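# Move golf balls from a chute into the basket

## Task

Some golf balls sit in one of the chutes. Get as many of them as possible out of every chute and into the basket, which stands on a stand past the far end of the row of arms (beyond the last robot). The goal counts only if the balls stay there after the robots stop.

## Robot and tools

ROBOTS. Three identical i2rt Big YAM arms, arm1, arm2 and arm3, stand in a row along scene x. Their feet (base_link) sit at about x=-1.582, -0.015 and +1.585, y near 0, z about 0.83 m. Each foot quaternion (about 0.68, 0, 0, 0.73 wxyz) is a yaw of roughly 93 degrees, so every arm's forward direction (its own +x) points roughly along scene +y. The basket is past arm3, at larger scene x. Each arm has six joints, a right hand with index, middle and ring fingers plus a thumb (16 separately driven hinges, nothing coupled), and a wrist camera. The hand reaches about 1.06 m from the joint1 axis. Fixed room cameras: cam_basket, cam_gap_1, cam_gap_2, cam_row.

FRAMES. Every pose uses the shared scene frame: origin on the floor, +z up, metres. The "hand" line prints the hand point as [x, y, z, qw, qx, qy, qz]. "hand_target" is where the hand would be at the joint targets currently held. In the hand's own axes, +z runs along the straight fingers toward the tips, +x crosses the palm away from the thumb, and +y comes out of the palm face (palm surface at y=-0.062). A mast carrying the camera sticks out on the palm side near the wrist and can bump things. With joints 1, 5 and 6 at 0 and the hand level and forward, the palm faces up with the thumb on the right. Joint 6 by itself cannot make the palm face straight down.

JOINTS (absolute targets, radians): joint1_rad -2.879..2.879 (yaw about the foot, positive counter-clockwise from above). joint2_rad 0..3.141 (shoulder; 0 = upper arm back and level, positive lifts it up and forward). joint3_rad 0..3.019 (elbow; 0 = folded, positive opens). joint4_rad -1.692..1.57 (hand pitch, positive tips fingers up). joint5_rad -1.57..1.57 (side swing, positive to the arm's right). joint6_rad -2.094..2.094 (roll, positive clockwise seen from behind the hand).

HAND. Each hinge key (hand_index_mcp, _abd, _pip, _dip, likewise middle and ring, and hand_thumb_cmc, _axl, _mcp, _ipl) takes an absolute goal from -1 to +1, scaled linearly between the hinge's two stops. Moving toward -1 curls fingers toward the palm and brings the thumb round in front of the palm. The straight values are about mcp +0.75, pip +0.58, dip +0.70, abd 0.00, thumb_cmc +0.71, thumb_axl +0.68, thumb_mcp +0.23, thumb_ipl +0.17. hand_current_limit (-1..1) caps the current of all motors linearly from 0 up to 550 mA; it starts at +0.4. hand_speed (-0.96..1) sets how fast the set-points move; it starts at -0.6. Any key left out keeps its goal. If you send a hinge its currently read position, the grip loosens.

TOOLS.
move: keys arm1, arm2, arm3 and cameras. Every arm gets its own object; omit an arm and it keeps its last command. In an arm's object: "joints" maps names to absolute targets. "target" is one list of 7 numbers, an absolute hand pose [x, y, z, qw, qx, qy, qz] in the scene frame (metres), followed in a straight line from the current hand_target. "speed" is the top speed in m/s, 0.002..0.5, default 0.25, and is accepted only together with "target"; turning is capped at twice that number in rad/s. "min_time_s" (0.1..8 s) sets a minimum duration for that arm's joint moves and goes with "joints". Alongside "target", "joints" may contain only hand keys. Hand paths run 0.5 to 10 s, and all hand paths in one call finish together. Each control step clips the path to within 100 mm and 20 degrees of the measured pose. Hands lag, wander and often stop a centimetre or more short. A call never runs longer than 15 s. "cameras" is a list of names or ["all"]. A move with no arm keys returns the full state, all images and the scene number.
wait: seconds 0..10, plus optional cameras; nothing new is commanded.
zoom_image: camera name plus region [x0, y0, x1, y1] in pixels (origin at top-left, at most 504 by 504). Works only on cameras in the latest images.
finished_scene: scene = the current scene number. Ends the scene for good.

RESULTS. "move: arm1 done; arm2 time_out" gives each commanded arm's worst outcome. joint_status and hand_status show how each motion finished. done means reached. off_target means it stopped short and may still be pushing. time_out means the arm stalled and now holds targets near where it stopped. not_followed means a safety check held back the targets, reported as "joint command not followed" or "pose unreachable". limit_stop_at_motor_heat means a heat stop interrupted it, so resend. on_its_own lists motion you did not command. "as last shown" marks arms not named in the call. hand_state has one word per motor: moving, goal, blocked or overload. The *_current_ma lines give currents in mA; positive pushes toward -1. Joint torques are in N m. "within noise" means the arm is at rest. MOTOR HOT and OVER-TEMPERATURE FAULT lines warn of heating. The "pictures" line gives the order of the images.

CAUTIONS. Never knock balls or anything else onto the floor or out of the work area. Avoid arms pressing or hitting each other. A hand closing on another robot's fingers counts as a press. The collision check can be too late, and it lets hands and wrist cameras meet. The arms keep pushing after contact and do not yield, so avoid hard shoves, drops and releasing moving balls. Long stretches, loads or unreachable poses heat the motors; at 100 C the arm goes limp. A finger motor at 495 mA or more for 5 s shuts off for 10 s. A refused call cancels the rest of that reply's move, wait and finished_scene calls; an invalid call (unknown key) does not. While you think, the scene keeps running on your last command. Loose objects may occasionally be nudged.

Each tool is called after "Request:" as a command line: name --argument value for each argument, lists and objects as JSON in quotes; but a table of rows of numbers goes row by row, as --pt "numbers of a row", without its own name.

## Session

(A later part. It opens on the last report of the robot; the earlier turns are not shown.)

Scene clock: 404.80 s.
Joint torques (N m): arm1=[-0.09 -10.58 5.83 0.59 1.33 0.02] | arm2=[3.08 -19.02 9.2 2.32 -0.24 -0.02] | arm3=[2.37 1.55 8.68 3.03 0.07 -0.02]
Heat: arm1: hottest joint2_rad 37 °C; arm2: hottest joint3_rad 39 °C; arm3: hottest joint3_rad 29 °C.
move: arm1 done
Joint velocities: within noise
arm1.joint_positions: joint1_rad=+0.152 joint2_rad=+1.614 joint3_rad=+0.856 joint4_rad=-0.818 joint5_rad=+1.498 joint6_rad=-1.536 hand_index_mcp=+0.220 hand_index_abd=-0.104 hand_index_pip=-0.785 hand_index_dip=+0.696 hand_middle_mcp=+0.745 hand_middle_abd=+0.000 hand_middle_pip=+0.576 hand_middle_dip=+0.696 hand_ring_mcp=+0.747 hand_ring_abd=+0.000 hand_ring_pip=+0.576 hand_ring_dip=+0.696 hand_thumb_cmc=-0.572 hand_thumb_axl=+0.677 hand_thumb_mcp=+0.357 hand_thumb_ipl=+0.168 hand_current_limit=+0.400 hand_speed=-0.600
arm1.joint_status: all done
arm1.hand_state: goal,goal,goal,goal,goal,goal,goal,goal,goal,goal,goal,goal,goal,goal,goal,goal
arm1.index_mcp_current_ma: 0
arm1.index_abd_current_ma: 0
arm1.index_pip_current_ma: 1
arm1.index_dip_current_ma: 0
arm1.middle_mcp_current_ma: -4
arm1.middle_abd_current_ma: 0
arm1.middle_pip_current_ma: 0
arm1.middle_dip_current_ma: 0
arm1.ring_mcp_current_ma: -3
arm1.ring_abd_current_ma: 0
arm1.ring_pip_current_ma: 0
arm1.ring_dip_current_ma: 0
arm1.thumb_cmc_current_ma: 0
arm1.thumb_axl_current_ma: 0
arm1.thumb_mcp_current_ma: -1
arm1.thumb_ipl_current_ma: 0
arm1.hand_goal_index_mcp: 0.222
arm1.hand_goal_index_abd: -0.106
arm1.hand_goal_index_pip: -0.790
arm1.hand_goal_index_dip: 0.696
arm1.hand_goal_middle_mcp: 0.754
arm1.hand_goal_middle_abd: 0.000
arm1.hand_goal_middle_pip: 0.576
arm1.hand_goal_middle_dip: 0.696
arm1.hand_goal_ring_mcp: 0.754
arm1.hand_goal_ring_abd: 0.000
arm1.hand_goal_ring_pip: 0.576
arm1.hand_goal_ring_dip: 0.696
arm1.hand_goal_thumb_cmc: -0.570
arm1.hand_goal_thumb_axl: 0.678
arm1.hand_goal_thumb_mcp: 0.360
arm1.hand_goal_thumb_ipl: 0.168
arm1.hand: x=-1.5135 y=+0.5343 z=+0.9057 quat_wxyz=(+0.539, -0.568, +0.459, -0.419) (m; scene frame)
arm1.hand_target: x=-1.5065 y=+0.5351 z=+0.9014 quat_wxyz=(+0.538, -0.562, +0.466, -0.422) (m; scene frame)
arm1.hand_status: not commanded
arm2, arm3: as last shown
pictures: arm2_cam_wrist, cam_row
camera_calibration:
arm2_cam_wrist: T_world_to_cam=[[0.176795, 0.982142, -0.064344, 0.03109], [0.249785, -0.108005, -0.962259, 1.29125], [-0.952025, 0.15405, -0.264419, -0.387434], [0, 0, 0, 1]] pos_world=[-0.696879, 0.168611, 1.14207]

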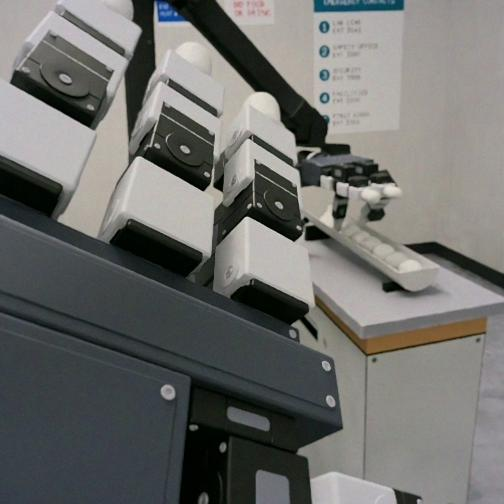

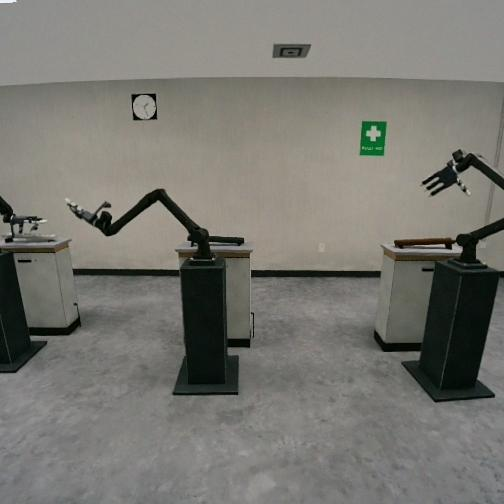

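Request:
move --arm1 '{"joints": {"hand_index_mcp": -0.04, "hand_index_pip": -0.528, "hand_thumb_mcp": 0.25}}' --cameras '["arm2_cam_wrist", "cam_row"]'

Request:
zoom_image --camera "arm2_cam_wrist" --region '[300, 140, 420, 260]'

Scene clock: 407.60 s.
Joint torques (N m): arm1=[-0.09 -10.46 5.83 0.61 1.31 0.02] | arm2=[2.78 -19.02 9.25 2.37 -0.23 -0.04] | arm3=[2.37 1.38 8.65 3.03 0.06 -0.02]
Heat: arm1: hottest joint2_rad 37 °C; arm2: hottest joint3_rad 39 °C; arm3: hottest joint3_rad 29 °C.
move: arm1 done
Joint velocities: within noise
arm1.joint_positions: joint1_rad=+0.152 joint2_rad=+1.614 joint3_rad=+0.856 joint4_rad=-0.818 joint5_rad=+1.498 joint6_rad=-1.536 hand_index_mcp=-0.040 hand_index_abd=-0.104 hand_index_pip=-0.529 hand_index_dip=+0.696 hand_middle_mcp=+0.745 hand_middle_abd=+0.000 hand_middle_pip=+0.576 hand_middle_dip=+0.696 hand_ring_mcp=+0.747 hand_ring_abd=+0.000 hand_ring_pip=+0.576 hand_ring_dip=+0.696 hand_thumb_cmc=-0.572 hand_thumb_axl=+0.677 hand_thumb_mcp=+0.252 hand_thumb_ipl=+0.168 hand_current_limit=+0.400 hand_speed=-0.600
arm1.joint_status: all done
arm1.hand_state: goal,goal,goal,goal,goal,goal,goal,goal,goal,goal,goal,goal,goal,goal,goal,goal
arm1.index_mcp_current_ma: 0
arm1.index_abd_current_ma: 0
arm1.index_pip_current_ma: 0
arm1.index_dip_current_ma: 0
arm1.middle_mcp_current_ma: -4
arm1.middle_abd_current_ma: 0
arm1.middle_pip_current_ma: 0
arm1.middle_dip_current_ma: 0
arm1.ring_mcp_current_ma: -3
arm1.ring_abd_current_ma: 0
arm1.ring_pip_current_ma: 0
arm1.ring_dip_current_ma: 0
arm1.thumb_cmc_current_ma: 0
arm1.thumb_axl_current_ma: 0
arm1.thumb_mcp_current_ma: 1
arm1.thumb_ipl_current_ma: 0
arm1.hand_goal_index_mcp: -0.040
arm1.hand_goal_index_abd: -0.106
arm1.hand_goal_index_pip: -0.528
arm1.hand_goal_index_dip: 0.696
arm1.hand_goal_middle_mcp: 0.754
arm1.hand_goal_middle_abd: 0.000
arm1.hand_goal_middle_pip: 0.576
arm1.hand_goal_middle_dip: 0.696
arm1.hand_goal_ring_mcp: 0.754
arm1.hand_goal_ring_abd: 0.000
arm1.hand_goal_ring_pip: 0.576
arm1.hand_goal_ring_dip: 0.696
arm1.hand_goal_thumb_cmc: -0.570
arm1.hand_goal_thumb_axl: 0.678
arm1.hand_goal_thumb_mcp: 0.250
arm1.hand_goal_thumb_ipl: 0.168
arm1.hand: x=-1.5135 y=+0.5343 z=+0.9058 quat_wxyz=(+0.539, -0.568, +0.459, -0.419) (m; scene frame)
arm1.hand_target: x=-1.5065 y=+0.5351 z=+0.9015 quat_wxyz=(+0.538, -0.562, +0.466, -0.422) (m; scene frame)
arm1.hand_status: not commanded
arm2, arm3: as last shown
pictures: arm2_cam_wrist, cam_row
camera_calibration:
arm2_cam_wrist: T_world_to_cam=[[0.176795, 0.982142, -0.064344, 0.03109], [0.249785, -0.108005, -0.962259, 1.29125], [-0.952025, 0.15405, -0.264419, -0.387434], [0, 0, 0, 1]] pos_world=[-0.696879, 0.168611, 1.14207]

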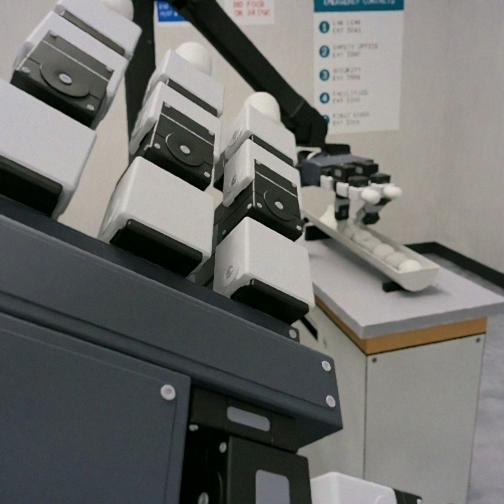

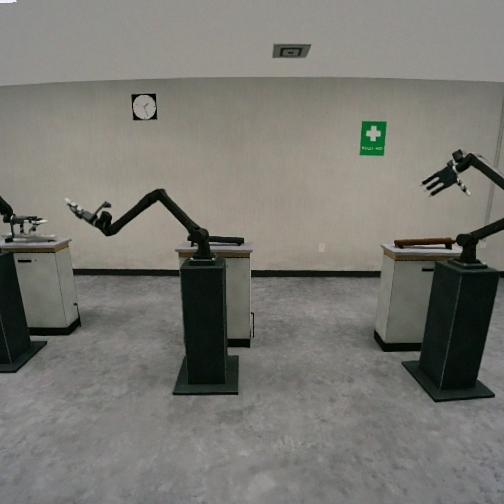

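Scaled by 4.200.

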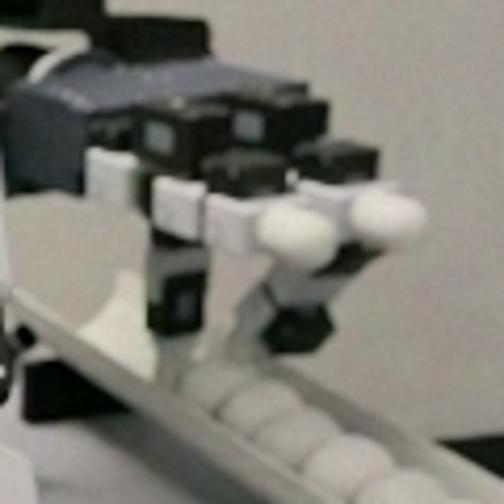

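Request:
move --arm1 '{"joints": {"hand_index_mcp": -0.09, "hand_index_pip": -0.528, "hand_thumb_mcp": 0.1, "hand_speed": -0.85}}' --cameras '["arm2_cam_wrist", "cam_row"]'

Request:
zoom_image --camera "arm2_cam_wrist" --region '[300, 140, 420, 260]'

Scene clock: 410.50 s.
Joint torques (N m): arm1=[-0.15 -10.64 5.97 0.58 1.35 0.02] | arm2=[2.84 -18.96 9.22 2.35 -0.26 -0.04] | arm3=[2.37 1.38 8.64 3.02 0.06 -0.01]
Heat: arm1: hottest joint2_rad 37 °C; arm2: hottest joint3_rad 39 °C; arm3: hottest joint3_rad 29 °C.
move: arm1 off_target
Joint velocities: within noise
arm1.joint_positions: joint1_rad=+0.152 joint2_rad=+1.614 joint3_rad=+0.854 joint4_rad=-0.818 joint5_rad=+1.497 joint6_rad=-1.536 hand_index_mcp=-0.084 hand_index_abd=-0.104 hand_index_pip=-0.529 hand_index_dip=+0.696 hand_middle_mcp=+0.745 hand_middle_abd=+0.000 hand_middle_pip=+0.576 hand_middle_dip=+0.696 hand_ring_mcp=+0.747 hand_ring_abd=+0.000 hand_ring_pip=+0.576 hand_ring_dip=+0.696 hand_thumb_cmc=-0.585 hand_thumb_axl=+0.677 hand_thumb_mcp=+0.157 hand_thumb_ipl=+0.180 hand_current_limit=+0.400 hand_speed=-0.850
arm1.joint_status: hand_thumb_mcp off_target (ended at +0.157, target +0.100); the others done
arm1.hand_state: goal,goal,goal,goal,goal,goal,goal,goal,goal,goal,goal,goal,goal,goal,blocked,goal
arm1.index_mcp_current_ma: 2
arm1.index_abd_current_ma: 0
arm1.index_pip_current_ma: 0
arm1.index_dip_current_ma: 0
arm1.middle_mcp_current_ma: -4
arm1.middle_abd_current_ma: 0
arm1.middle_pip_current_ma: 0
arm1.middle_dip_current_ma: 0
arm1.ring_mcp_current_ma: -3
arm1.ring_abd_current_ma: 0
arm1.ring_pip_current_ma: 0
arm1.ring_dip_current_ma: 0
arm1.thumb_cmc_current_ma: -9
arm1.thumb_axl_current_ma: 0
arm1.thumb_mcp_current_ma: 130
arm1.thumb_ipl_current_ma: 10
arm1.hand_goal_index_mcp: -0.090
arm1.hand_goal_index_abd: -0.106
arm1.hand_goal_index_pip: -0.528
arm1.hand_goal_index_dip: 0.696
arm1.hand_goal_middle_mcp: 0.754
arm1.hand_goal_middle_abd: 0.000
arm1.hand_goal_middle_pip: 0.576
arm1.hand_goal_middle_dip: 0.696
arm1.hand_goal_ring_mcp: 0.754
arm1.hand_goal_ring_abd: 0.000
arm1.hand_goal_ring_pip: 0.576
arm1.hand_goal_ring_dip: 0.696
arm1.hand_goal_thumb_cmc: -0.570
arm1.hand_goal_thumb_axl: 0.678
arm1.hand_goal_thumb_mcp: 0.100
arm1.hand_goal_thumb_ipl: 0.168
arm1.hand: x=-1.5133 y=+0.5333 z=+0.9049 quat_wxyz=(+0.538, -0.569, +0.459, -0.420) (m; scene frame)
arm1.hand_target: x=-1.5065 y=+0.5351 z=+0.9015 quat_wxyz=(+0.538, -0.562, +0.466, -0.422) (m; scene frame)
arm1.hand_status: not commanded
arm2, arm3: as last shown
pictures: arm2_cam_wrist, cam_row
camera_calibration:
arm2_cam_wrist: T_world_to_cam=[[0.176795, 0.982142, -0.064344, 0.03109], [0.249785, -0.108005, -0.962259, 1.29125], [-0.952025, 0.15405, -0.264419, -0.387434], [0, 0, 0, 1]] pos_world=[-0.696879, 0.168611, 1.14207]

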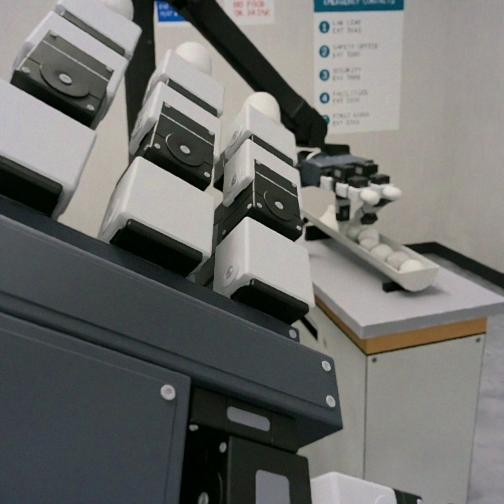

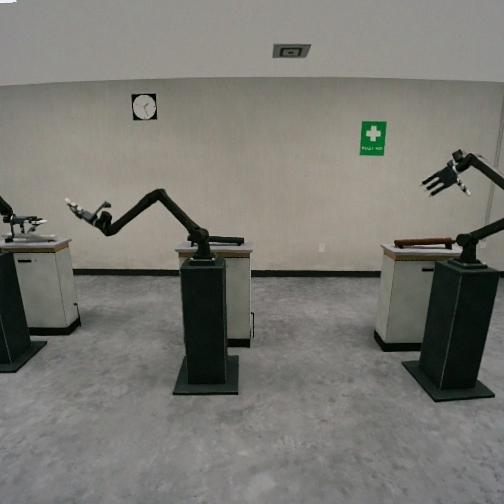

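Scaled by 4.200.

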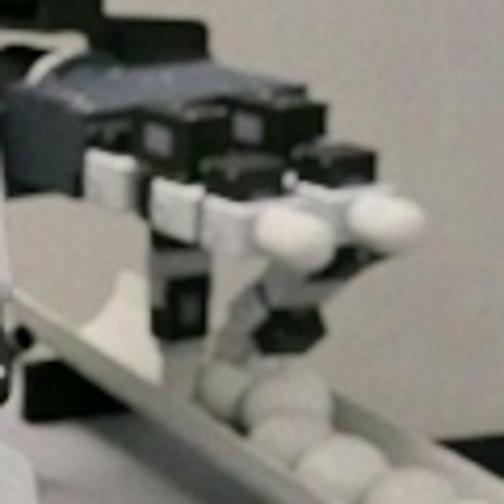

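Request:
move --arm1 '{"joints": {"hand_thumb_mcp": 0.25}}' --cameras '["arm2_cam_wrist", "cam_row", "cam_gap_1"]'

Request:
zoom_image --camera "arm2_cam_wrist" --region '[320, 170, 440, 290]'

Request:
zoom_image --camera "cam_gap_1" --region '[0, 40, 90, 110]'

Scene clock: 414.47 s.
Joint torques (N m): arm1=[-0.21 -10.52 6 0.62 1.32 0.02] | arm2=[2.9 -19.02 9.11 2.3 -0.25 -0.04] | arm3=[2.37 1.38 8.65 3 0.07 -0.01]
Heat: arm1: hottest joint2_rad 37 °C; arm2: hottest joint3_rad 39 °C; arm3: hottest joint3_rad 29 °C.
move: arm1 done
Joint velocities: within noise
arm1.joint_positions: joint1_rad=+0.152 joint2_rad=+1.614 joint3_rad=+0.854 joint4_rad=-0.818 joint5_rad=+1.497 joint6_rad=-1.536 hand_index_mcp=-0.090 hand_index_abd=-0.104 hand_index_pip=-0.529 hand_index_dip=+0.696 hand_middle_mcp=+0.745 hand_middle_abd=+0.000 hand_middle_pip=+0.576 hand_middle_dip=+0.696 hand_ring_mcp=+0.747 hand_ring_abd=+0.000 hand_ring_pip=+0.576 hand_ring_dip=+0.696 hand_thumb_cmc=-0.574 hand_thumb_axl=+0.677 hand_thumb_mcp=+0.251 hand_thumb_ipl=+0.170 hand_current_limit=+0.400 hand_speed=-0.850
arm1.joint_status: all done
arm1.hand_state: goal,goal,goal,goal,goal,goal,goal,goal,goal,goal,goal,goal,goal,goal,goal,goal
arm1.index_mcp_current_ma: 0
arm1.index_abd_current_ma: 0
arm1.index_pip_current_ma: 0
arm1.index_dip_current_ma: 0
arm1.middle_mcp_current_ma: -4
arm1.middle_abd_current_ma: 0
arm1.middle_pip_current_ma: 0
arm1.middle_dip_current_ma: 0
arm1.ring_mcp_current_ma: -3
arm1.ring_abd_current_ma: 0
arm1.ring_pip_current_ma: 0
arm1.ring_dip_current_ma: 0
arm1.thumb_cmc_current_ma: -1
arm1.thumb_axl_current_ma: 0
arm1.thumb_mcp_current_ma: 0
arm1.thumb_ipl_current_ma: 1
arm1.hand_goal_index_mcp: -0.090
arm1.hand_goal_index_abd: -0.106
arm1.hand_goal_index_pip: -0.528
arm1.hand_goal_index_dip: 0.696
arm1.hand_goal_middle_mcp: 0.754
arm1.hand_goal_middle_abd: 0.000
arm1.hand_goal_middle_pip: 0.576
arm1.hand_goal_middle_dip: 0.696
arm1.hand_goal_ring_mcp: 0.754
arm1.hand_goal_ring_abd: 0.000
arm1.hand_goal_ring_pip: 0.576
arm1.hand_goal_ring_dip: 0.696
arm1.hand_goal_thumb_cmc: -0.570
arm1.hand_goal_thumb_axl: 0.678
arm1.hand_goal_thumb_mcp: 0.250
arm1.hand_goal_thumb_ipl: 0.168
arm1.hand: x=-1.5133 y=+0.5333 z=+0.9050 quat_wxyz=(+0.538, -0.569, +0.459, -0.420) (m; scene frame)
arm1.hand_target: x=-1.5065 y=+0.5351 z=+0.9015 quat_wxyz=(+0.538, -0.562, +0.466, -0.422) (m; scene frame)
arm1.hand_status: not commanded
arm2.joint_positions: joint1_rad=+1.308 joint2_rad=+2.363 joint3_rad=+1.793 joint4_rad=+1.098 joint5_rad=+0.003 joint6_rad=+0.711 hand_index_mcp=+0.763 hand_index_abd=+0.001 hand_index_pip=+0.577 hand_index_dip=+0.696 hand_middle_mcp=+0.762 hand_middle_abd=+0.001 hand_middle_pip=+0.577 hand_middle_dip=+0.696 hand_ring_mcp=+0.763 hand_ring_abd=+0.001 hand_ring_pip=+0.577 hand_ring_dip=+0.696 hand_thumb_cmc=+0.721 hand_thumb_axl=+0.677 hand_thumb_mcp=+0.226 hand_thumb_ipl=+0.168 hand_current_limit=+0.400 hand_speed=-0.600
arm2.joint_status: not commanded
arm2.hand_state: goal,goal,goal,goal,goal,goal,goal,goal,goal,goal,goal,goal,goal,goal,goal,goal
arm2.index_mcp_current_ma: 42
arm2.index_abd_current_ma: 3
arm2.index_pip_current_ma: 3
arm2.index_dip_current_ma: 0
arm2.middle_mcp_current_ma: 36
arm2.middle_abd_current_ma: 3
arm2.middle_pip_current_ma: 3
arm2.middle_dip_current_ma: 0
arm2.ring_mcp_current_ma: 42
arm2.ring_abd_current_ma: 3
arm2.ring_pip_current_ma: 3
arm2.ring_dip_current_ma: 0
arm2.thumb_cmc_current_ma: 30
arm2.thumb_axl_current_ma: -4
arm2.thumb_mcp_current_ma: 0
arm2.thumb_ipl_current_ma: -2
arm2.hand_goal_index_mcp: 0.754
arm2.hand_goal_index_abd: 0.000
arm2.hand_goal_index_pip: 0.576
arm2.hand_goal_index_dip: 0.696
arm2.hand_goal_middle_mcp: 0.754
arm2.hand_goal_middle_abd: 0.000
arm2.hand_goal_middle_pip: 0.576
arm2.hand_goal_middle_dip: 0.696
arm2.hand_goal_ring_mcp: 0.754
arm2.hand_goal_ring_abd: 0.000
arm2.hand_goal_ring_pip: 0.576
arm2.hand_goal_ring_dip: 0.696
arm2.hand_goal_thumb_cmc: 0.714
arm2.hand_goal_thumb_axl: 0.678
arm2.hand_goal_thumb_mcp: 0.226
arm2.hand_goal_thumb_ipl: 0.168
arm2.hand: x=-0.8258 y=+0.2269 z=+1.1541 quat_wxyz=(-0.749, -0.153, +0.468, +0.444) (m; scene frame)
arm2.hand_target: x=-0.8295 y=+0.2201 z=+1.1600 quat_wxyz=(-0.760, -0.149, +0.453, +0.442) (m; scene frame)
arm2.hand_status: not commanded
arm3: as last shown
pictures: arm2_cam_wrist, cam_gap_1, cam_row
camera_calibration:
arm2_cam_wrist: T_world_to_cam=[[0.176795, 0.982142, -0.064344, 0.03109], [0.249785, -0.108005, -0.962259, 1.29125], [-0.952025, 0.15405, -0.264419, -0.387434], [0, 0, 0, 1]] pos_world=[-0.696879, 0.168611, 1.14207]

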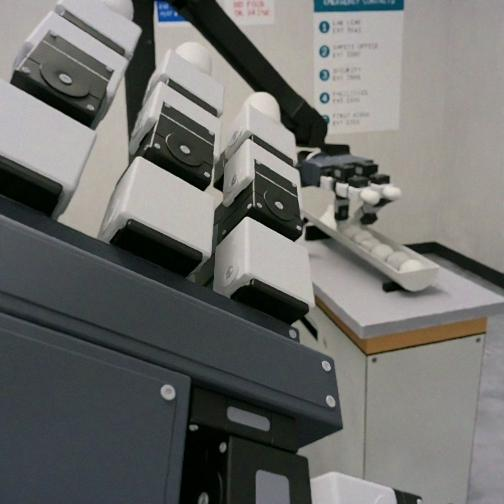

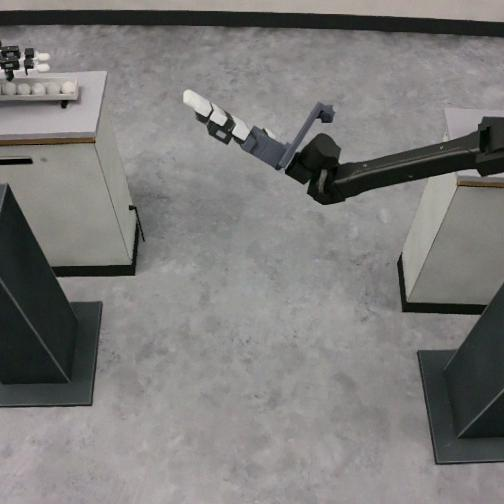

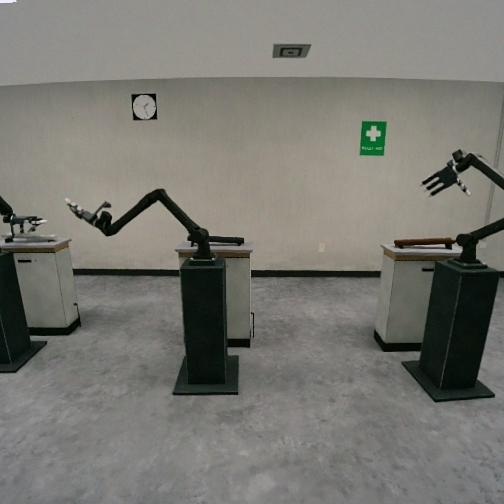

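Scaled by 4.200.

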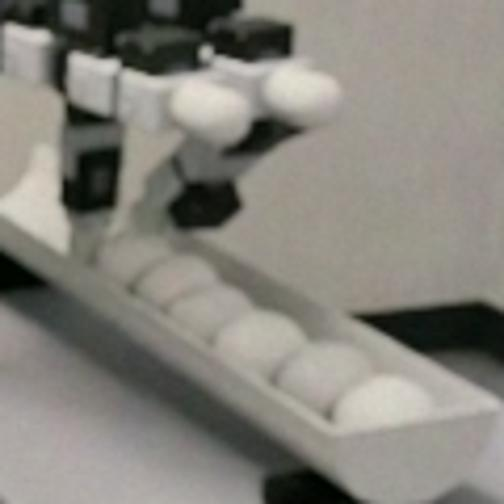

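Scaled by 5.600.

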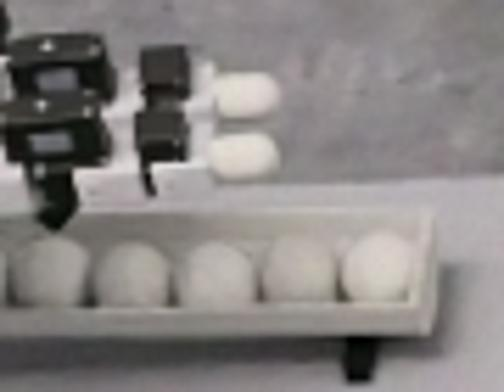

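Request:
move --arm1 '{"joints": {"hand_index_mcp": 0.144, "hand_index_pip": -0.812, "hand_thumb_mcp": 0.34, "hand_speed": -0.7}}'

Request:
move --arm1 '{"joints": {"joint2_rad": 1.645, "joint3_rad": 0.8526, "joint4_rad": -0.785}, "min_time_s": 2}'

Request:
move --arm1 '{"joints": {"hand_index_mcp": -0.022, "hand_index_pip": -0.591, "hand_thumb_mcp": 0.28, "hand_speed": -0.8}}' --cameras '["arm2_cam_wrist", "cam_row"]'

Request:
zoom_image --camera "arm2_cam_wrist" --region '[320, 170, 400, 250]'

Request:
zoom_image --camera "cam_row" --region '[0, 210, 40, 250]'

Scene clock: 435.70 s.
Joint torques (N m): arm1=[-0.03 -10.46 5.98 0.65 1.33 0.02] | arm2=[2.84 -19.43 9.16 2.37 -0.23 -0.02] | arm3=[2.43 1.38 8.68 3.02 0.07 -0.01]
Heat: arm1: hottest joint2_rad 37 °C; arm2: hottest joint3_rad 39 °C; arm3: hottest joint3_rad 29 °C.
move: arm1 done
Joint velocities: within noise
arm1.joint_positions: joint1_rad=+0.152 joint2_rad=+1.614 joint3_rad=+0.854 joint4_rad=-0.818 joint5_rad=+1.498 joint6_rad=-1.536 hand_index_mcp=+0.134 hand_index_abd=-0.104 hand_index_pip=-0.806 hand_index_dip=+0.696 hand_middle_mcp=+0.745 hand_middle_abd=+0.000 hand_middle_pip=+0.576 hand_middle_dip=+0.696 hand_ring_mcp=+0.747 hand_ring_abd=+0.000 hand_ring_pip=+0.576 hand_ring_dip=+0.696 hand_thumb_cmc=-0.573 hand_thumb_axl=+0.677 hand_thumb_mcp=+0.336 hand_thumb_ipl=+0.170 hand_current_limit=+0.400 hand_speed=-0.700
arm1.joint_status: all done
arm1.hand_state: goal,goal,goal,goal,goal,goal,goal,goal,goal,goal,goal,goal,goal,goal,goal,goal
arm1.index_mcp_current_ma: -5
arm1.index_abd_current_ma: 0
arm1.index_pip_current_ma: 2
arm1.index_dip_current_ma: 0
arm1.middle_mcp_current_ma: -4
arm1.middle_abd_current_ma: 0
arm1.middle_pip_current_ma: 0
arm1.middle_dip_current_ma: 0
arm1.ring_mcp_current_ma: -3
arm1.ring_abd_current_ma: 0
arm1.ring_pip_current_ma: 0
arm1.ring_dip_current_ma: 0
arm1.thumb_cmc_current_ma: -1
arm1.thumb_axl_current_ma: 0
arm1.thumb_mcp_current_ma: -1
arm1.thumb_ipl_current_ma: 0
arm1.hand_goal_index_mcp: 0.144
arm1.hand_goal_index_abd: -0.106
arm1.hand_goal_index_pip: -0.812
arm1.hand_goal_index_dip: 0.696
arm1.hand_goal_middle_mcp: 0.754
arm1.hand_goal_middle_abd: 0.000
arm1.hand_goal_middle_pip: 0.576
arm1.hand_goal_middle_dip: 0.696
arm1.hand_goal_ring_mcp: 0.754
arm1.hand_goal_ring_abd: 0.000
arm1.hand_goal_ring_pip: 0.576
arm1.hand_goal_ring_dip: 0.696
arm1.hand_goal_thumb_cmc: -0.570
arm1.hand_goal_thumb_axl: 0.678
arm1.hand_goal_thumb_mcp: 0.340
arm1.hand_goal_thumb_ipl: 0.168
arm1.hand: x=-1.5133 y=+0.5333 z=+0.9050 quat_wxyz=(+0.538, -0.569, +0.458, -0.420) (m; scene frame)
arm1.hand_target: x=-1.5065 y=+0.5351 z=+0.9015 quat_wxyz=(+0.538, -0.562, +0.466, -0.422) (m; scene frame)
arm1.hand_status: not commanded
arm2, arm3: as last shown
pictures: none

Scene clock: 438.00 s.
Joint torques (N m): arm1=[-0.09 -10.58 5.64 0.62 1.32 0.03] | arm2=[2.78 -19.08 9.18 2.25 -0.24 -0.04] | arm3=[2.37 1.44 8.65 3.02 0.07 -0.01]
Heat: arm1: hottest joint2_rad 37 °C; arm2: hottest joint3_rad 39 °C; arm3: hottest joint3_rad 29 °C.
move: arm1 done
Joint velocities: within noise
arm1.joint_positions: joint1_rad=+0.152 joint2_rad=+1.631 joint3_rad=+0.854 joint4_rad=-0.797 joint5_rad=+1.498 joint6_rad=-1.536 hand_index_mcp=+0.134 hand_index_abd=-0.104 hand_index_pip=-0.806 hand_index_dip=+0.696 hand_middle_mcp=+0.745 hand_middle_abd=+0.000 hand_middle_pip=+0.576 hand_middle_dip=+0.696 hand_ring_mcp=+0.747 hand_ring_abd=+0.000 hand_ring_pip=+0.576 hand_ring_dip=+0.696 hand_thumb_cmc=-0.573 hand_thumb_axl=+0.677 hand_thumb_mcp=+0.336 hand_thumb_ipl=+0.170 hand_current_limit=+0.400 hand_speed=-0.700
arm1.joint_status: all done
arm1.hand_state: goal,goal,goal,goal,goal,goal,goal,goal,goal,goal,goal,goal,goal,goal,goal,goal
arm1.index_mcp_current_ma: -5
arm1.index_abd_current_ma: 0
arm1.index_pip_current_ma: 2
arm1.index_dip_current_ma: 0
arm1.middle_mcp_current_ma: -4
arm1.middle_abd_current_ma: 0
arm1.middle_pip_current_ma: 0
arm1.middle_dip_current_ma: 0
arm1.ring_mcp_current_ma: -3
arm1.ring_abd_current_ma: 0
arm1.ring_pip_current_ma: 0
arm1.ring_dip_current_ma: 0
arm1.thumb_cmc_current_ma: -1
arm1.thumb_axl_current_ma: 0
arm1.thumb_mcp_current_ma: -1
arm1.thumb_ipl_current_ma: 0
arm1.hand_goal_index_mcp: 0.144
arm1.hand_goal_index_abd: -0.106
arm1.hand_goal_index_pip: -0.812
arm1.hand_goal_index_dip: 0.696
arm1.hand_goal_middle_mcp: 0.754
arm1.hand_goal_middle_abd: 0.000
arm1.hand_goal_middle_pip: 0.576
arm1.hand_goal_middle_dip: 0.696
arm1.hand_goal_ring_mcp: 0.754
arm1.hand_goal_ring_abd: 0.000
arm1.hand_goal_ring_pip: 0.576
arm1.hand_goal_ring_dip: 0.696
arm1.hand_goal_thumb_cmc: -0.570
arm1.hand_goal_thumb_axl: 0.678
arm1.hand_goal_thumb_mcp: 0.340
arm1.hand_goal_thumb_ipl: 0.168
arm1.hand: x=-1.5138 y=+0.5357 z=+0.8990 quat_wxyz=(+0.539, -0.568, +0.460, -0.419) (m; scene frame)
arm1.hand_target: x=-1.5067 y=+0.5361 z=+0.8943 quat_wxyz=(+0.538, -0.562, +0.466, -0.421) (m; scene frame)
arm1.hand_status: not commanded
arm2, arm3: as last shown
pictures: none

Scene clock: 438.77 s.
Joint torques (N m): arm1=[-0.09 -10.7 5.64 0.65 1.32 0.02] | arm2=[3.02 -19.02 9.2 2.28 -0.24 -0.05] | arm3=[2.32 1.44 8.65 3.02 0.07 -0.01]
Heat: arm1: hottest joint2_rad 37 °C; arm2: hottest joint3_rad 39 °C; arm3: hottest joint3_rad 29 °C.
move: arm1 done
Joint velocities: within noise
arm1.joint_positions: joint1_rad=+0.152 joint2_rad=+1.631 joint3_rad=+0.854 joint4_rad=-0.797 joint5_rad=+1.498 joint6_rad=-1.536 hand_index_mcp=-0.022 hand_index_abd=-0.104 hand_index_pip=-0.591 hand_index_dip=+0.696 hand_middle_mcp=+0.745 hand_middle_abd=+0.000 hand_middle_pip=+0.576 hand_middle_dip=+0.696 hand_ring_mcp=+0.747 hand_ring_abd=+0.000 hand_ring_pip=+0.576 hand_ring_dip=+0.696 hand_thumb_cmc=-0.573 hand_thumb_axl=+0.677 hand_thumb_mcp=+0.282 hand_thumb_ipl=+0.170 hand_current_limit=+0.400 hand_speed=-0.800
arm1.joint_status: all done
arm1.hand_state: goal,goal,goal,goal,goal,goal,goal,goal,goal,goal,goal,goal,goal,goal,goal,goal
arm1.index_mcp_current_ma: 0
arm1.index_abd_current_ma: 0
arm1.index_pip_current_ma: 0
arm1.index_dip_current_ma: 0
arm1.middle_mcp_current_ma: -4
arm1.middle_abd_current_ma: 0
arm1.middle_pip_current_ma: 0
arm1.middle_dip_current_ma: 0
arm1.ring_mcp_current_ma: -3
arm1.ring_abd_current_ma: 0
arm1.ring_pip_current_ma: 0
arm1.ring_dip_current_ma: 0
arm1.thumb_cmc_current_ma: -1
arm1.thumb_axl_current_ma: 0
arm1.thumb_mcp_current_ma: 0
arm1.thumb_ipl_current_ma: 0
arm1.hand_goal_index_mcp: -0.022
arm1.hand_goal_index_abd: -0.106
arm1.hand_goal_index_pip: -0.590
arm1.hand_goal_index_dip: 0.696
arm1.hand_goal_middle_mcp: 0.754
arm1.hand_goal_middle_abd: 0.000
arm1.hand_goal_middle_pip: 0.576
arm1.hand_goal_middle_dip: 0.696
arm1.hand_goal_ring_mcp: 0.754
arm1.hand_goal_ring_abd: 0.000
arm1.hand_goal_ring_pip: 0.576
arm1.hand_goal_ring_dip: 0.696
arm1.hand_goal_thumb_cmc: -0.570
arm1.hand_goal_thumb_axl: 0.678
arm1.hand_goal_thumb_mcp: 0.280
arm1.hand_goal_thumb_ipl: 0.168
arm1.hand: x=-1.5138 y=+0.5357 z=+0.8990 quat_wxyz=(+0.539, -0.568, +0.460, -0.419) (m; scene frame)
arm1.hand_target: x=-1.5067 y=+0.5361 z=+0.8943 quat_wxyz=(+0.538, -0.562, +0.466, -0.421) (m; scene frame)
arm1.hand_status: not commanded
arm2: as last shown
arm3.joint_positions: joint1_rad=+0.240 joint2_rad=+0.576 joint3_rad=+1.148 joint4_rad=-1.179 joint5_rad=-0.143 joint6_rad=+1.069 hand_index_mcp=+0.756 hand_index_abd=+0.000 hand_index_pip=+0.577 hand_index_dip=+0.696 hand_middle_mcp=+0.755 hand_middle_abd=+0.000 hand_middle_pip=+0.577 hand_middle_dip=+0.696 hand_ring_mcp=+0.756 hand_ring_abd=+0.000 hand_ring_pip=+0.577 hand_ring_dip=+0.696 hand_thumb_cmc=+0.716 hand_thumb_axl=+0.677 hand_thumb_mcp=+0.224 hand_thumb_ipl=+0.168 hand_current_limit=+0.400 hand_speed=-0.600
arm3.joint_status: not commanded
arm3.hand_state: goal,goal,goal,goal,goal,goal,goal,goal,goal,goal,goal,goal,goal,goal,goal,goal
arm3.index_mcp_current_ma: 0
arm3.index_abd_current_ma: 0
arm3.index_pip_current_ma: 0
arm3.index_dip_current_ma: 0
arm3.middle_mcp_current_ma: 0
arm3.middle_abd_current_ma: 0
arm3.middle_pip_current_ma: 0
arm3.middle_dip_current_ma: 0
arm3.ring_mcp_current_ma: 0
arm3.ring_abd_current_ma: 0
arm3.ring_pip_current_ma: 0
arm3.ring_dip_current_ma: 0
arm3.thumb_cmc_current_ma: 0
arm3.thumb_axl_current_ma: 0
arm3.thumb_mcp_current_ma: -1
arm3.thumb_ipl_current_ma: 0
arm3.hand_goal_index_mcp: 0.754
arm3.hand_goal_index_abd: 0.000
arm3.hand_goal_index_pip: 0.576
arm3.hand_goal_index_dip: 0.696
arm3.hand_goal_middle_mcp: 0.754
arm3.hand_goal_middle_abd: 0.000
arm3.hand_goal_middle_pip: 0.576
arm3.hand_goal_middle_dip: 0.696
arm3.hand_goal_ring_mcp: 0.754
arm3.hand_goal_ring_abd: 0.000
arm3.hand_goal_ring_pip: 0.576
arm3.hand_goal_ring_dip: 0.696
arm3.hand_goal_thumb_cmc: 0.714
arm3.hand_goal_thumb_axl: 0.678
arm3.hand_goal_thumb_mcp: 0.226
arm3.hand_goal_thumb_ipl: 0.168
arm3.hand: x=+1.5535 y=+0.2202 z=+1.2961 quat_wxyz=(-0.344, +0.294, +0.834, +0.315) (m; scene frame)
arm3.hand_target: x=+1.5502 y=+0.2199 z=+1.2999 quat_wxyz=(-0.353, +0.290, +0.830, +0.320) (m; scene frame)
arm3.hand_status: not commanded
pictures: arm2_cam_wrist, cam_row
camera_calibration:
arm2_cam_wrist: T_world_to_cam=[[0.176795, 0.982142, -0.064344, 0.03109], [0.249785, -0.108005, -0.962259, 1.29125], [-0.952025, 0.15405, -0.264419, -0.387434], [0, 0, 0, 1]] pos_world=[-0.696879, 0.168611, 1.14207]

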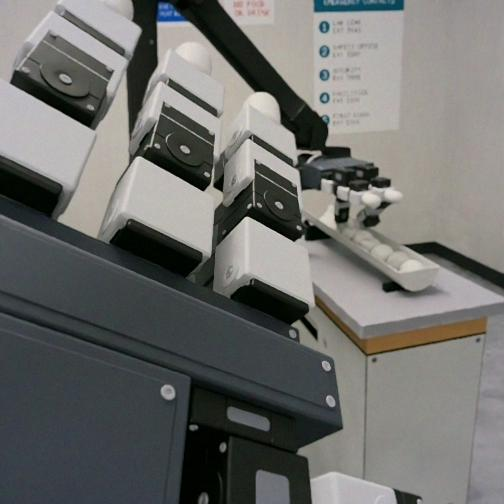

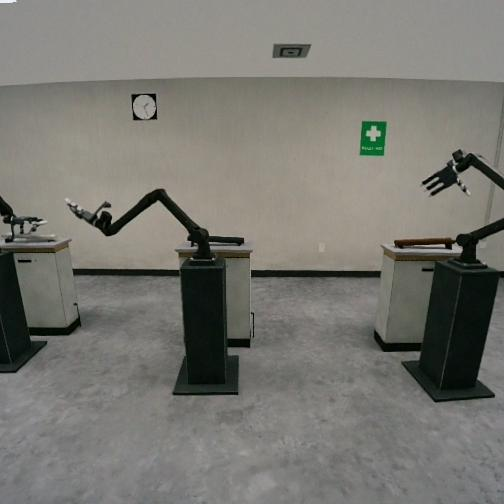

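Scaled by 6.300.

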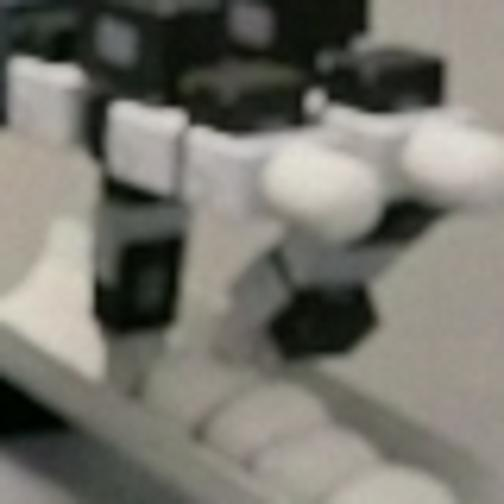

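Scaled by 12.600.

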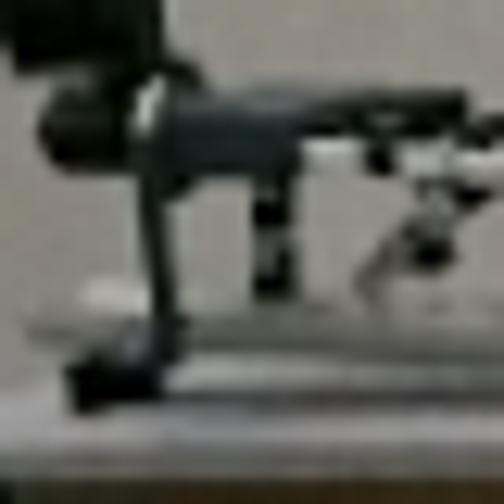

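Request:
move --arm1 '{"joints": {"joint2_rad": 1.600, "joint3_rad": 0.8372}, "min_time_s": 1.5}'

Request:
move --arm1 '{"joints": {"hand_index_mcp": -0.08, "hand_index_pip": -0.50, "hand_speed": -0.9}}' --cameras '["arm2_cam_wrist", "cam_row"]'

Request:
zoom_image --camera "arm2_cam_wrist" --region '[320, 170, 400, 250]'

Scene clock: 447.53 s.
Joint torques (N m): arm1=[-0.09 -12.98 5.61 0.64 1.31 0.01] | arm2=[2.9 -19.02 9.2 2.3 -0.23 -0.04] | arm3=[2.37 1.44 8.65 3.03 0.07 -0.01]
Heat: arm1: hottest joint2_rad 37 °C; arm2: hottest joint3_rad 39 °C; arm3: hottest joint3_rad 29 °C.
move: arm1 done
Joint velocities: within noise
arm1.joint_positions: joint1_rad=+0.152 joint2_rad=+1.619 joint3_rad=+0.838 joint4_rad=-0.797 joint5_rad=+1.498 joint6_rad=-1.534 hand_index_mcp=-0.022 hand_index_abd=-0.104 hand_index_pip=-0.591 hand_index_dip=+0.696 hand_middle_mcp=+0.745 hand_middle_abd=+0.000 hand_middle_pip=+0.576 hand_middle_dip=+0.696 hand_ring_mcp=+0.747 hand_ring_abd=+0.000 hand_ring_pip=+0.576 hand_ring_dip=+0.696 hand_thumb_cmc=-0.570 hand_thumb_axl=+0.677 hand_thumb_mcp=+0.281 hand_thumb_ipl=+0.170 hand_current_limit=+0.400 hand_speed=-0.800
arm1.joint_status: all done
arm1.hand_state: goal,goal,goal,goal,goal,goal,goal,goal,goal,goal,goal,goal,goal,goal,goal,goal
arm1.index_mcp_current_ma: 0
arm1.index_abd_current_ma: 0
arm1.index_pip_current_ma: 0
arm1.index_dip_current_ma: 0
arm1.middle_mcp_current_ma: -4
arm1.middle_abd_current_ma: 0
arm1.middle_pip_current_ma: 0
arm1.middle_dip_current_ma: 0
arm1.ring_mcp_current_ma: -3
arm1.ring_abd_current_ma: 0
arm1.ring_pip_current_ma: 0
arm1.ring_dip_current_ma: 0
arm1.thumb_cmc_current_ma: 0
arm1.thumb_axl_current_ma: 0
arm1.thumb_mcp_current_ma: 0
arm1.thumb_ipl_current_ma: 0
arm1.hand_goal_index_mcp: -0.022
arm1.hand_goal_index_abd: -0.106
arm1.hand_goal_index_pip: -0.590
arm1.hand_goal_index_dip: 0.696
arm1.hand_goal_middle_mcp: 0.754
arm1.hand_goal_middle_abd: 0.000
arm1.hand_goal_middle_pip: 0.576
arm1.hand_goal_middle_dip: 0.696
arm1.hand_goal_ring_mcp: 0.754
arm1.hand_goal_ring_abd: 0.000
arm1.hand_goal_ring_pip: 0.576
arm1.hand_goal_ring_dip: 0.696
arm1.hand_goal_thumb_cmc: -0.570
arm1.hand_goal_thumb_axl: 0.678
arm1.hand_goal_thumb_mcp: 0.280
arm1.hand_goal_thumb_ipl: 0.168
arm1.hand: x=-1.5124 y=+0.5300 z=+0.8994 quat_wxyz=(+0.539, -0.568, +0.459, -0.419) (m; scene frame)
arm1.hand_target: x=-1.5060 y=+0.5324 z=+0.9071 quat_wxyz=(+0.545, -0.555, +0.474, -0.413) (m; scene frame)
arm1.hand_status: not commanded
arm2, arm3: as last shown
pictures: none

Scene clock: 448.23 s.
Joint torques (N m): arm1=[-0.15 -13.04 5.67 0.62 1.3 0.01] | arm2=[3.02 -19.08 9.21 2.29 -0.24 -0.04] | arm3=[2.37 1.44 8.65 3.03 0.06 -0.02]
Heat: arm1: hottest joint2_rad 37 °C; arm2: hottest joint3_rad 39 °C; arm3: hottest joint3_rad 29 °C.
move: arm1 done
Joint velocities: within noise
arm1.joint_positions: joint1_rad=+0.152 joint2_rad=+1.619 joint3_rad=+0.838 joint4_rad=-0.797 joint5_rad=+1.498 joint6_rad=-1.534 hand_index_mcp=-0.080 hand_index_abd=-0.104 hand_index_pip=-0.501 hand_index_dip=+0.696 hand_middle_mcp=+0.745 hand_middle_abd=+0.000 hand_middle_pip=+0.576 hand_middle_dip=+0.696 hand_ring_mcp=+0.747 hand_ring_abd=+0.000 hand_ring_pip=+0.576 hand_ring_dip=+0.696 hand_thumb_cmc=-0.570 hand_thumb_axl=+0.677 hand_thumb_mcp=+0.281 hand_thumb_ipl=+0.170 hand_current_limit=+0.400 hand_speed=-0.900
arm1.joint_status: all done
arm1.hand_state: goal,goal,goal,goal,goal,goal,goal,goal,goal,goal,goal,goal,goal,goal,goal,goal
arm1.index_mcp_current_ma: 0
arm1.index_abd_current_ma: 0
arm1.index_pip_current_ma: 0
arm1.index_dip_current_ma: 0
arm1.middle_mcp_current_ma: -4
arm1.middle_abd_current_ma: 0
arm1.middle_pip_current_ma: 0
arm1.middle_dip_current_ma: 0
arm1.ring_mcp_current_ma: -3
arm1.ring_abd_current_ma: 0
arm1.ring_pip_current_ma: 0
arm1.ring_dip_current_ma: 0
arm1.thumb_cmc_current_ma: 0
arm1.thumb_axl_current_ma: 0
arm1.thumb_mcp_current_ma: 0
arm1.thumb_ipl_current_ma: 0
arm1.hand_goal_index_mcp: -0.080
arm1.hand_goal_index_abd: -0.106
arm1.hand_goal_index_pip: -0.500
arm1.hand_goal_index_dip: 0.696
arm1.hand_goal_middle_mcp: 0.754
arm1.hand_goal_middle_abd: 0.000
arm1.hand_goal_middle_pip: 0.576
arm1.hand_goal_middle_dip: 0.696
arm1.hand_goal_ring_mcp: 0.754
arm1.hand_goal_ring_abd: 0.000
arm1.hand_goal_ring_pip: 0.576
arm1.hand_goal_ring_dip: 0.696
arm1.hand_goal_thumb_cmc: -0.570
arm1.hand_goal_thumb_axl: 0.678
arm1.hand_goal_thumb_mcp: 0.280
arm1.hand_goal_thumb_ipl: 0.168
arm1.hand: x=-1.5124 y=+0.5300 z=+0.8994 quat_wxyz=(+0.539, -0.568, +0.459, -0.419) (m; scene frame)
arm1.hand_target: x=-1.5060 y=+0.5324 z=+0.9071 quat_wxyz=(+0.545, -0.555, +0.474, -0.413) (m; scene frame)
arm1.hand_status: not commanded
arm2, arm3: as last shown
pictures: arm2_cam_wrist, cam_row
camera_calibration:
arm2_cam_wrist: T_world_to_cam=[[0.176795, 0.982142, -0.064344, 0.03109], [0.249785, -0.108005, -0.962259, 1.29125], [-0.952025, 0.15405, -0.264419, -0.387434], [0, 0, 0, 1]] pos_world=[-0.696879, 0.168611, 1.14207]

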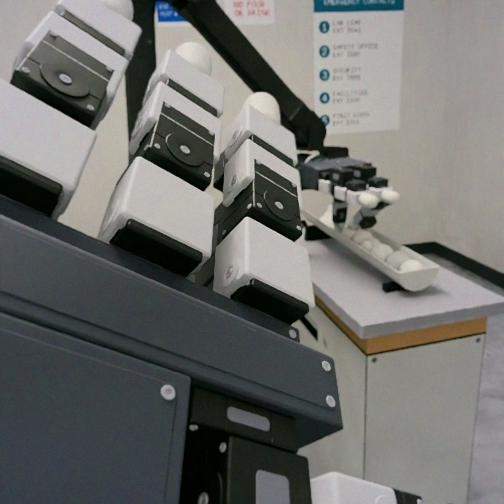

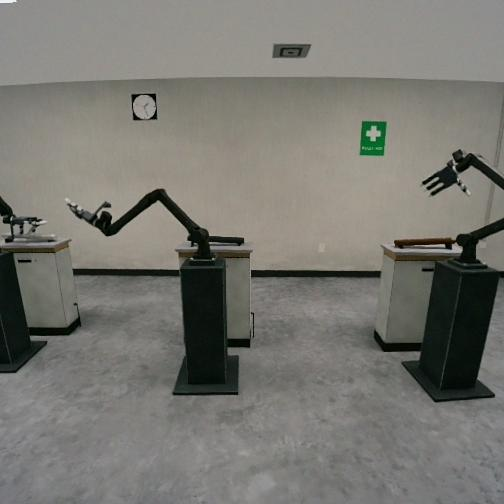

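Scaled by 6.300.

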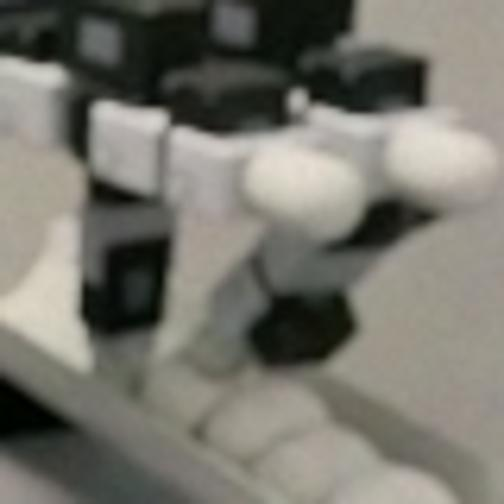

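Request:
move --arm1 '{"joints": {"hand_index_mcp": -0.13, "hand_index_pip": -0.42}}' --cameras '["arm2_cam_wrist", "cam_row"]'

Request:
zoom_image --camera "arm2_cam_wrist" --region '[320, 170, 400, 250]'

Scene clock: 452.00 s.
Joint torques (N m): arm1=[0.09 -12.75 5.67 0.61 1.21 0.01] | arm2=[2.84 -19.02 9.18 2.29 -0.25 -0.03] | arm3=[2.37 1.38 8.65 3.03 0.06 -0.02]
Heat: arm1: hottest joint2_rad 37 °C; arm2: hottest joint3_rad 39 °C; arm3: hottest joint3_rad 29 °C.
move: arm1 done
Joint velocities: within noise
arm1.joint_positions: joint1_rad=+0.151 joint2_rad=+1.616 joint3_rad=+0.838 joint4_rad=-0.797 joint5_rad=+1.500 joint6_rad=-1.534 hand_index_mcp=-0.131 hand_index_abd=-0.104 hand_index_pip=-0.426 hand_index_dip=+0.696 hand_middle_mcp=+0.745 hand_middle_abd=+0.000 hand_middle_pip=+0.576 hand_middle_dip=+0.696 hand_ring_mcp=+0.747 hand_ring_abd=+0.000 hand_ring_pip=+0.576 hand_ring_dip=+0.696 hand_thumb_cmc=-0.570 hand_thumb_axl=+0.677 hand_thumb_mcp=+0.281 hand_thumb_ipl=+0.170 hand_current_limit=+0.400 hand_speed=-0.900
arm1.joint_status: all done
arm1.hand_state: goal,goal,goal,goal,goal,goal,goal,goal,goal,goal,goal,goal,goal,goal,goal,goal
arm1.index_mcp_current_ma: 0
arm1.index_abd_current_ma: 0
arm1.index_pip_current_ma: -2
arm1.index_dip_current_ma: 0
arm1.middle_mcp_current_ma: -4
arm1.middle_abd_current_ma: 0
arm1.middle_pip_current_ma: 0
arm1.middle_dip_current_ma: 0
arm1.ring_mcp_current_ma: -3
arm1.ring_abd_current_ma: 0
arm1.ring_pip_current_ma: 0
arm1.ring_dip_current_ma: 0
arm1.thumb_cmc_current_ma: 0
arm1.thumb_axl_current_ma: 0
arm1.thumb_mcp_current_ma: 0
arm1.thumb_ipl_current_ma: 0
arm1.hand_goal_index_mcp: -0.130
arm1.hand_goal_index_abd: -0.106
arm1.hand_goal_index_pip: -0.420
arm1.hand_goal_index_dip: 0.696
arm1.hand_goal_middle_mcp: 0.754
arm1.hand_goal_middle_abd: 0.000
arm1.hand_goal_middle_pip: 0.576
arm1.hand_goal_middle_dip: 0.696
arm1.hand_goal_ring_mcp: 0.754
arm1.hand_goal_ring_abd: 0.000
arm1.hand_goal_ring_pip: 0.576
arm1.hand_goal_ring_dip: 0.696
arm1.hand_goal_thumb_cmc: -0.570
arm1.hand_goal_thumb_axl: 0.678
arm1.hand_goal_thumb_mcp: 0.280
arm1.hand_goal_thumb_ipl: 0.168
arm1.hand: x=-1.5116 y=+0.5302 z=+0.9010 quat_wxyz=(+0.540, -0.567, +0.460, -0.419) (m; scene frame)
arm1.hand_target: x=-1.5058 y=+0.5323 z=+0.9071 quat_wxyz=(+0.545, -0.555, +0.474, -0.413) (m; scene frame)
arm1.hand_status: not commanded
arm2, arm3: as last shown
pictures: arm2_cam_wrist, cam_row
camera_calibration:
arm2_cam_wrist: T_world_to_cam=[[0.176795, 0.982142, -0.064344, 0.03109], [0.249785, -0.108005, -0.962259, 1.29125], [-0.952025, 0.15405, -0.264419, -0.387434], [0, 0, 0, 1]] pos_world=[-0.696879, 0.168611, 1.14207]

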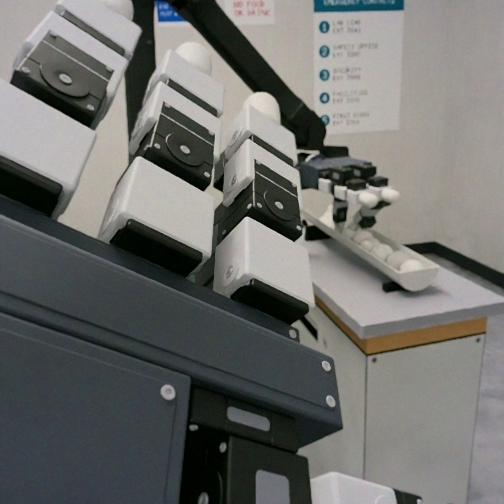

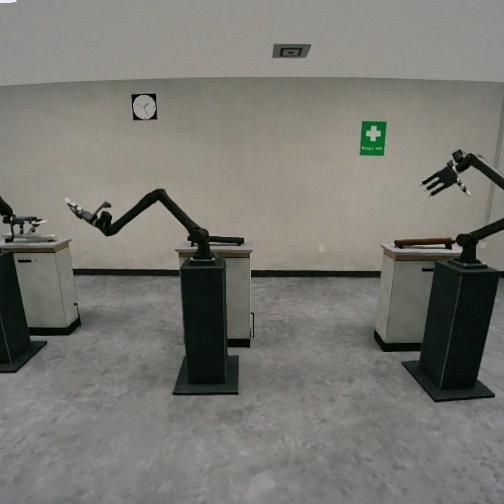

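Scaled by 6.300.

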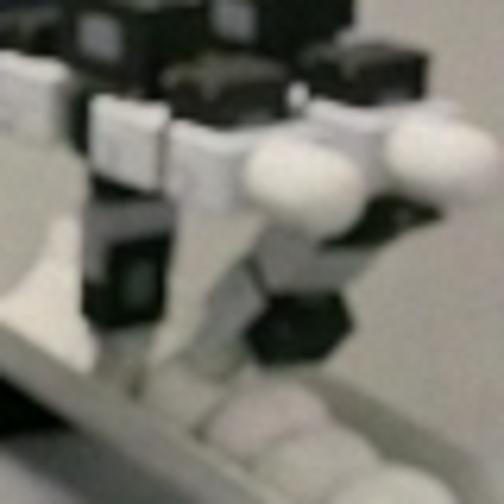

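Request:
move --arm1 '{"joints": {"hand_thumb_mcp": 0.14}}' --cameras '["arm2_cam_wrist", "cam_row"]'

Request:
zoom_image --camera "arm2_cam_wrist" --region '[320, 170, 400, 250]'

Scene clock: 457.57 s.
Joint torques (N m): arm1=[0.03 -12.51 5.7 0.62 1.32 0.01] | arm2=[2.84 -18.84 9.2 2.32 -0.25 -0.04] | arm3=[2.32 1.49 8.65 3.02 0.07 -0.02]
Heat: arm1: hottest joint2_rad 37 °C; arm2: hottest joint3_rad 39 °C; arm3: hottest joint3_rad 29 °C.
move: arm1 off_target
Joint velocities: within noise
arm1.joint_positions: joint1_rad=+0.151 joint2_rad=+1.614 joint3_rad=+0.838 joint4_rad=-0.797 joint5_rad=+1.497 joint6_rad=-1.534 hand_index_mcp=-0.118 hand_index_abd=-0.104 hand_index_pip=-0.419 hand_index_dip=+0.696 hand_middle_mcp=+0.745 hand_middle_abd=+0.000 hand_middle_pip=+0.576 hand_middle_dip=+0.696 hand_ring_mcp=+0.747 hand_ring_abd=+0.000 hand_ring_pip=+0.576 hand_ring_dip=+0.696 hand_thumb_cmc=-0.579 hand_thumb_axl=+0.677 hand_thumb_mcp=+0.220 hand_thumb_ipl=+0.186 hand_current_limit=+0.400 hand_speed=-0.900
arm1.joint_status: hand_thumb_mcp off_target (ended at +0.220, target +0.140)
arm1.hand_state: goal,goal,goal,goal,goal,goal,goal,goal,goal,goal,goal,goal,goal,goal,blocked,goal
arm1.index_mcp_current_ma: 7
arm1.index_abd_current_ma: 0
arm1.index_pip_current_ma: 0
arm1.index_dip_current_ma: 0
arm1.middle_mcp_current_ma: -4
arm1.middle_abd_current_ma: 0
arm1.middle_pip_current_ma: 0
arm1.middle_dip_current_ma: 0
arm1.ring_mcp_current_ma: -3
arm1.ring_abd_current_ma: 0
arm1.ring_pip_current_ma: 0
arm1.ring_dip_current_ma: 0
arm1.thumb_cmc_current_ma: -4
arm1.thumb_axl_current_ma: 0
arm1.thumb_mcp_current_ma: 229
arm1.thumb_ipl_current_ma: 20
arm1.hand_goal_index_mcp: -0.130
arm1.hand_goal_index_abd: -0.106
arm1.hand_goal_index_pip: -0.420
arm1.hand_goal_index_dip: 0.696
arm1.hand_goal_middle_mcp: 0.754
arm1.hand_goal_middle_abd: 0.000
arm1.hand_goal_middle_pip: 0.576
arm1.hand_goal_middle_dip: 0.696
arm1.hand_goal_ring_mcp: 0.754
arm1.hand_goal_ring_abd: 0.000
arm1.hand_goal_ring_pip: 0.576
arm1.hand_goal_ring_dip: 0.696
arm1.hand_goal_thumb_cmc: -0.570
arm1.hand_goal_thumb_axl: 0.678
arm1.hand_goal_thumb_mcp: 0.140
arm1.hand_goal_thumb_ipl: 0.168
arm1.hand: x=-1.5119 y=+0.5302 z=+0.9012 quat_wxyz=(+0.540, -0.567, +0.461, -0.418) (m; scene frame)
arm1.hand_target: x=-1.5058 y=+0.5323 z=+0.9070 quat_wxyz=(+0.545, -0.555, +0.474, -0.413) (m; scene frame)
arm1.hand_status: not commanded
arm2, arm3: as last shown
pictures: arm2_cam_wrist, cam_row
camera_calibration:
arm2_cam_wrist: T_world_to_cam=[[0.176795, 0.982142, -0.064344, 0.03109], [0.249785, -0.108005, -0.962259, 1.29125], [-0.952025, 0.15405, -0.264419, -0.387434], [0, 0, 0, 1]] pos_world=[-0.696879, 0.168611, 1.14207]

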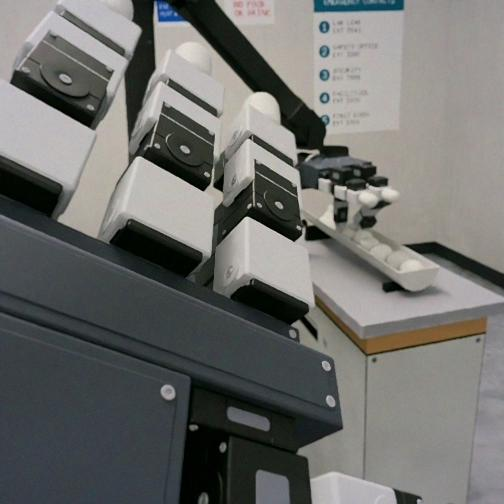

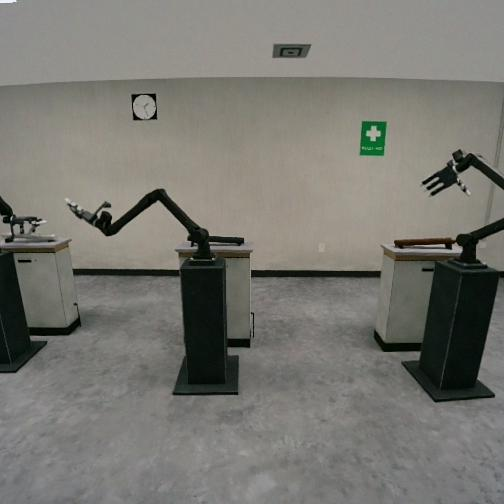

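Scaled by 6.300.

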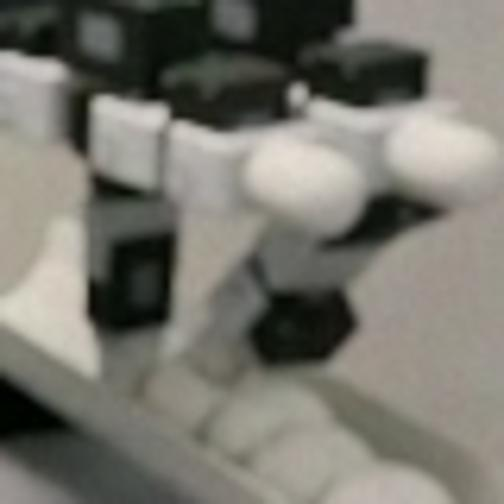

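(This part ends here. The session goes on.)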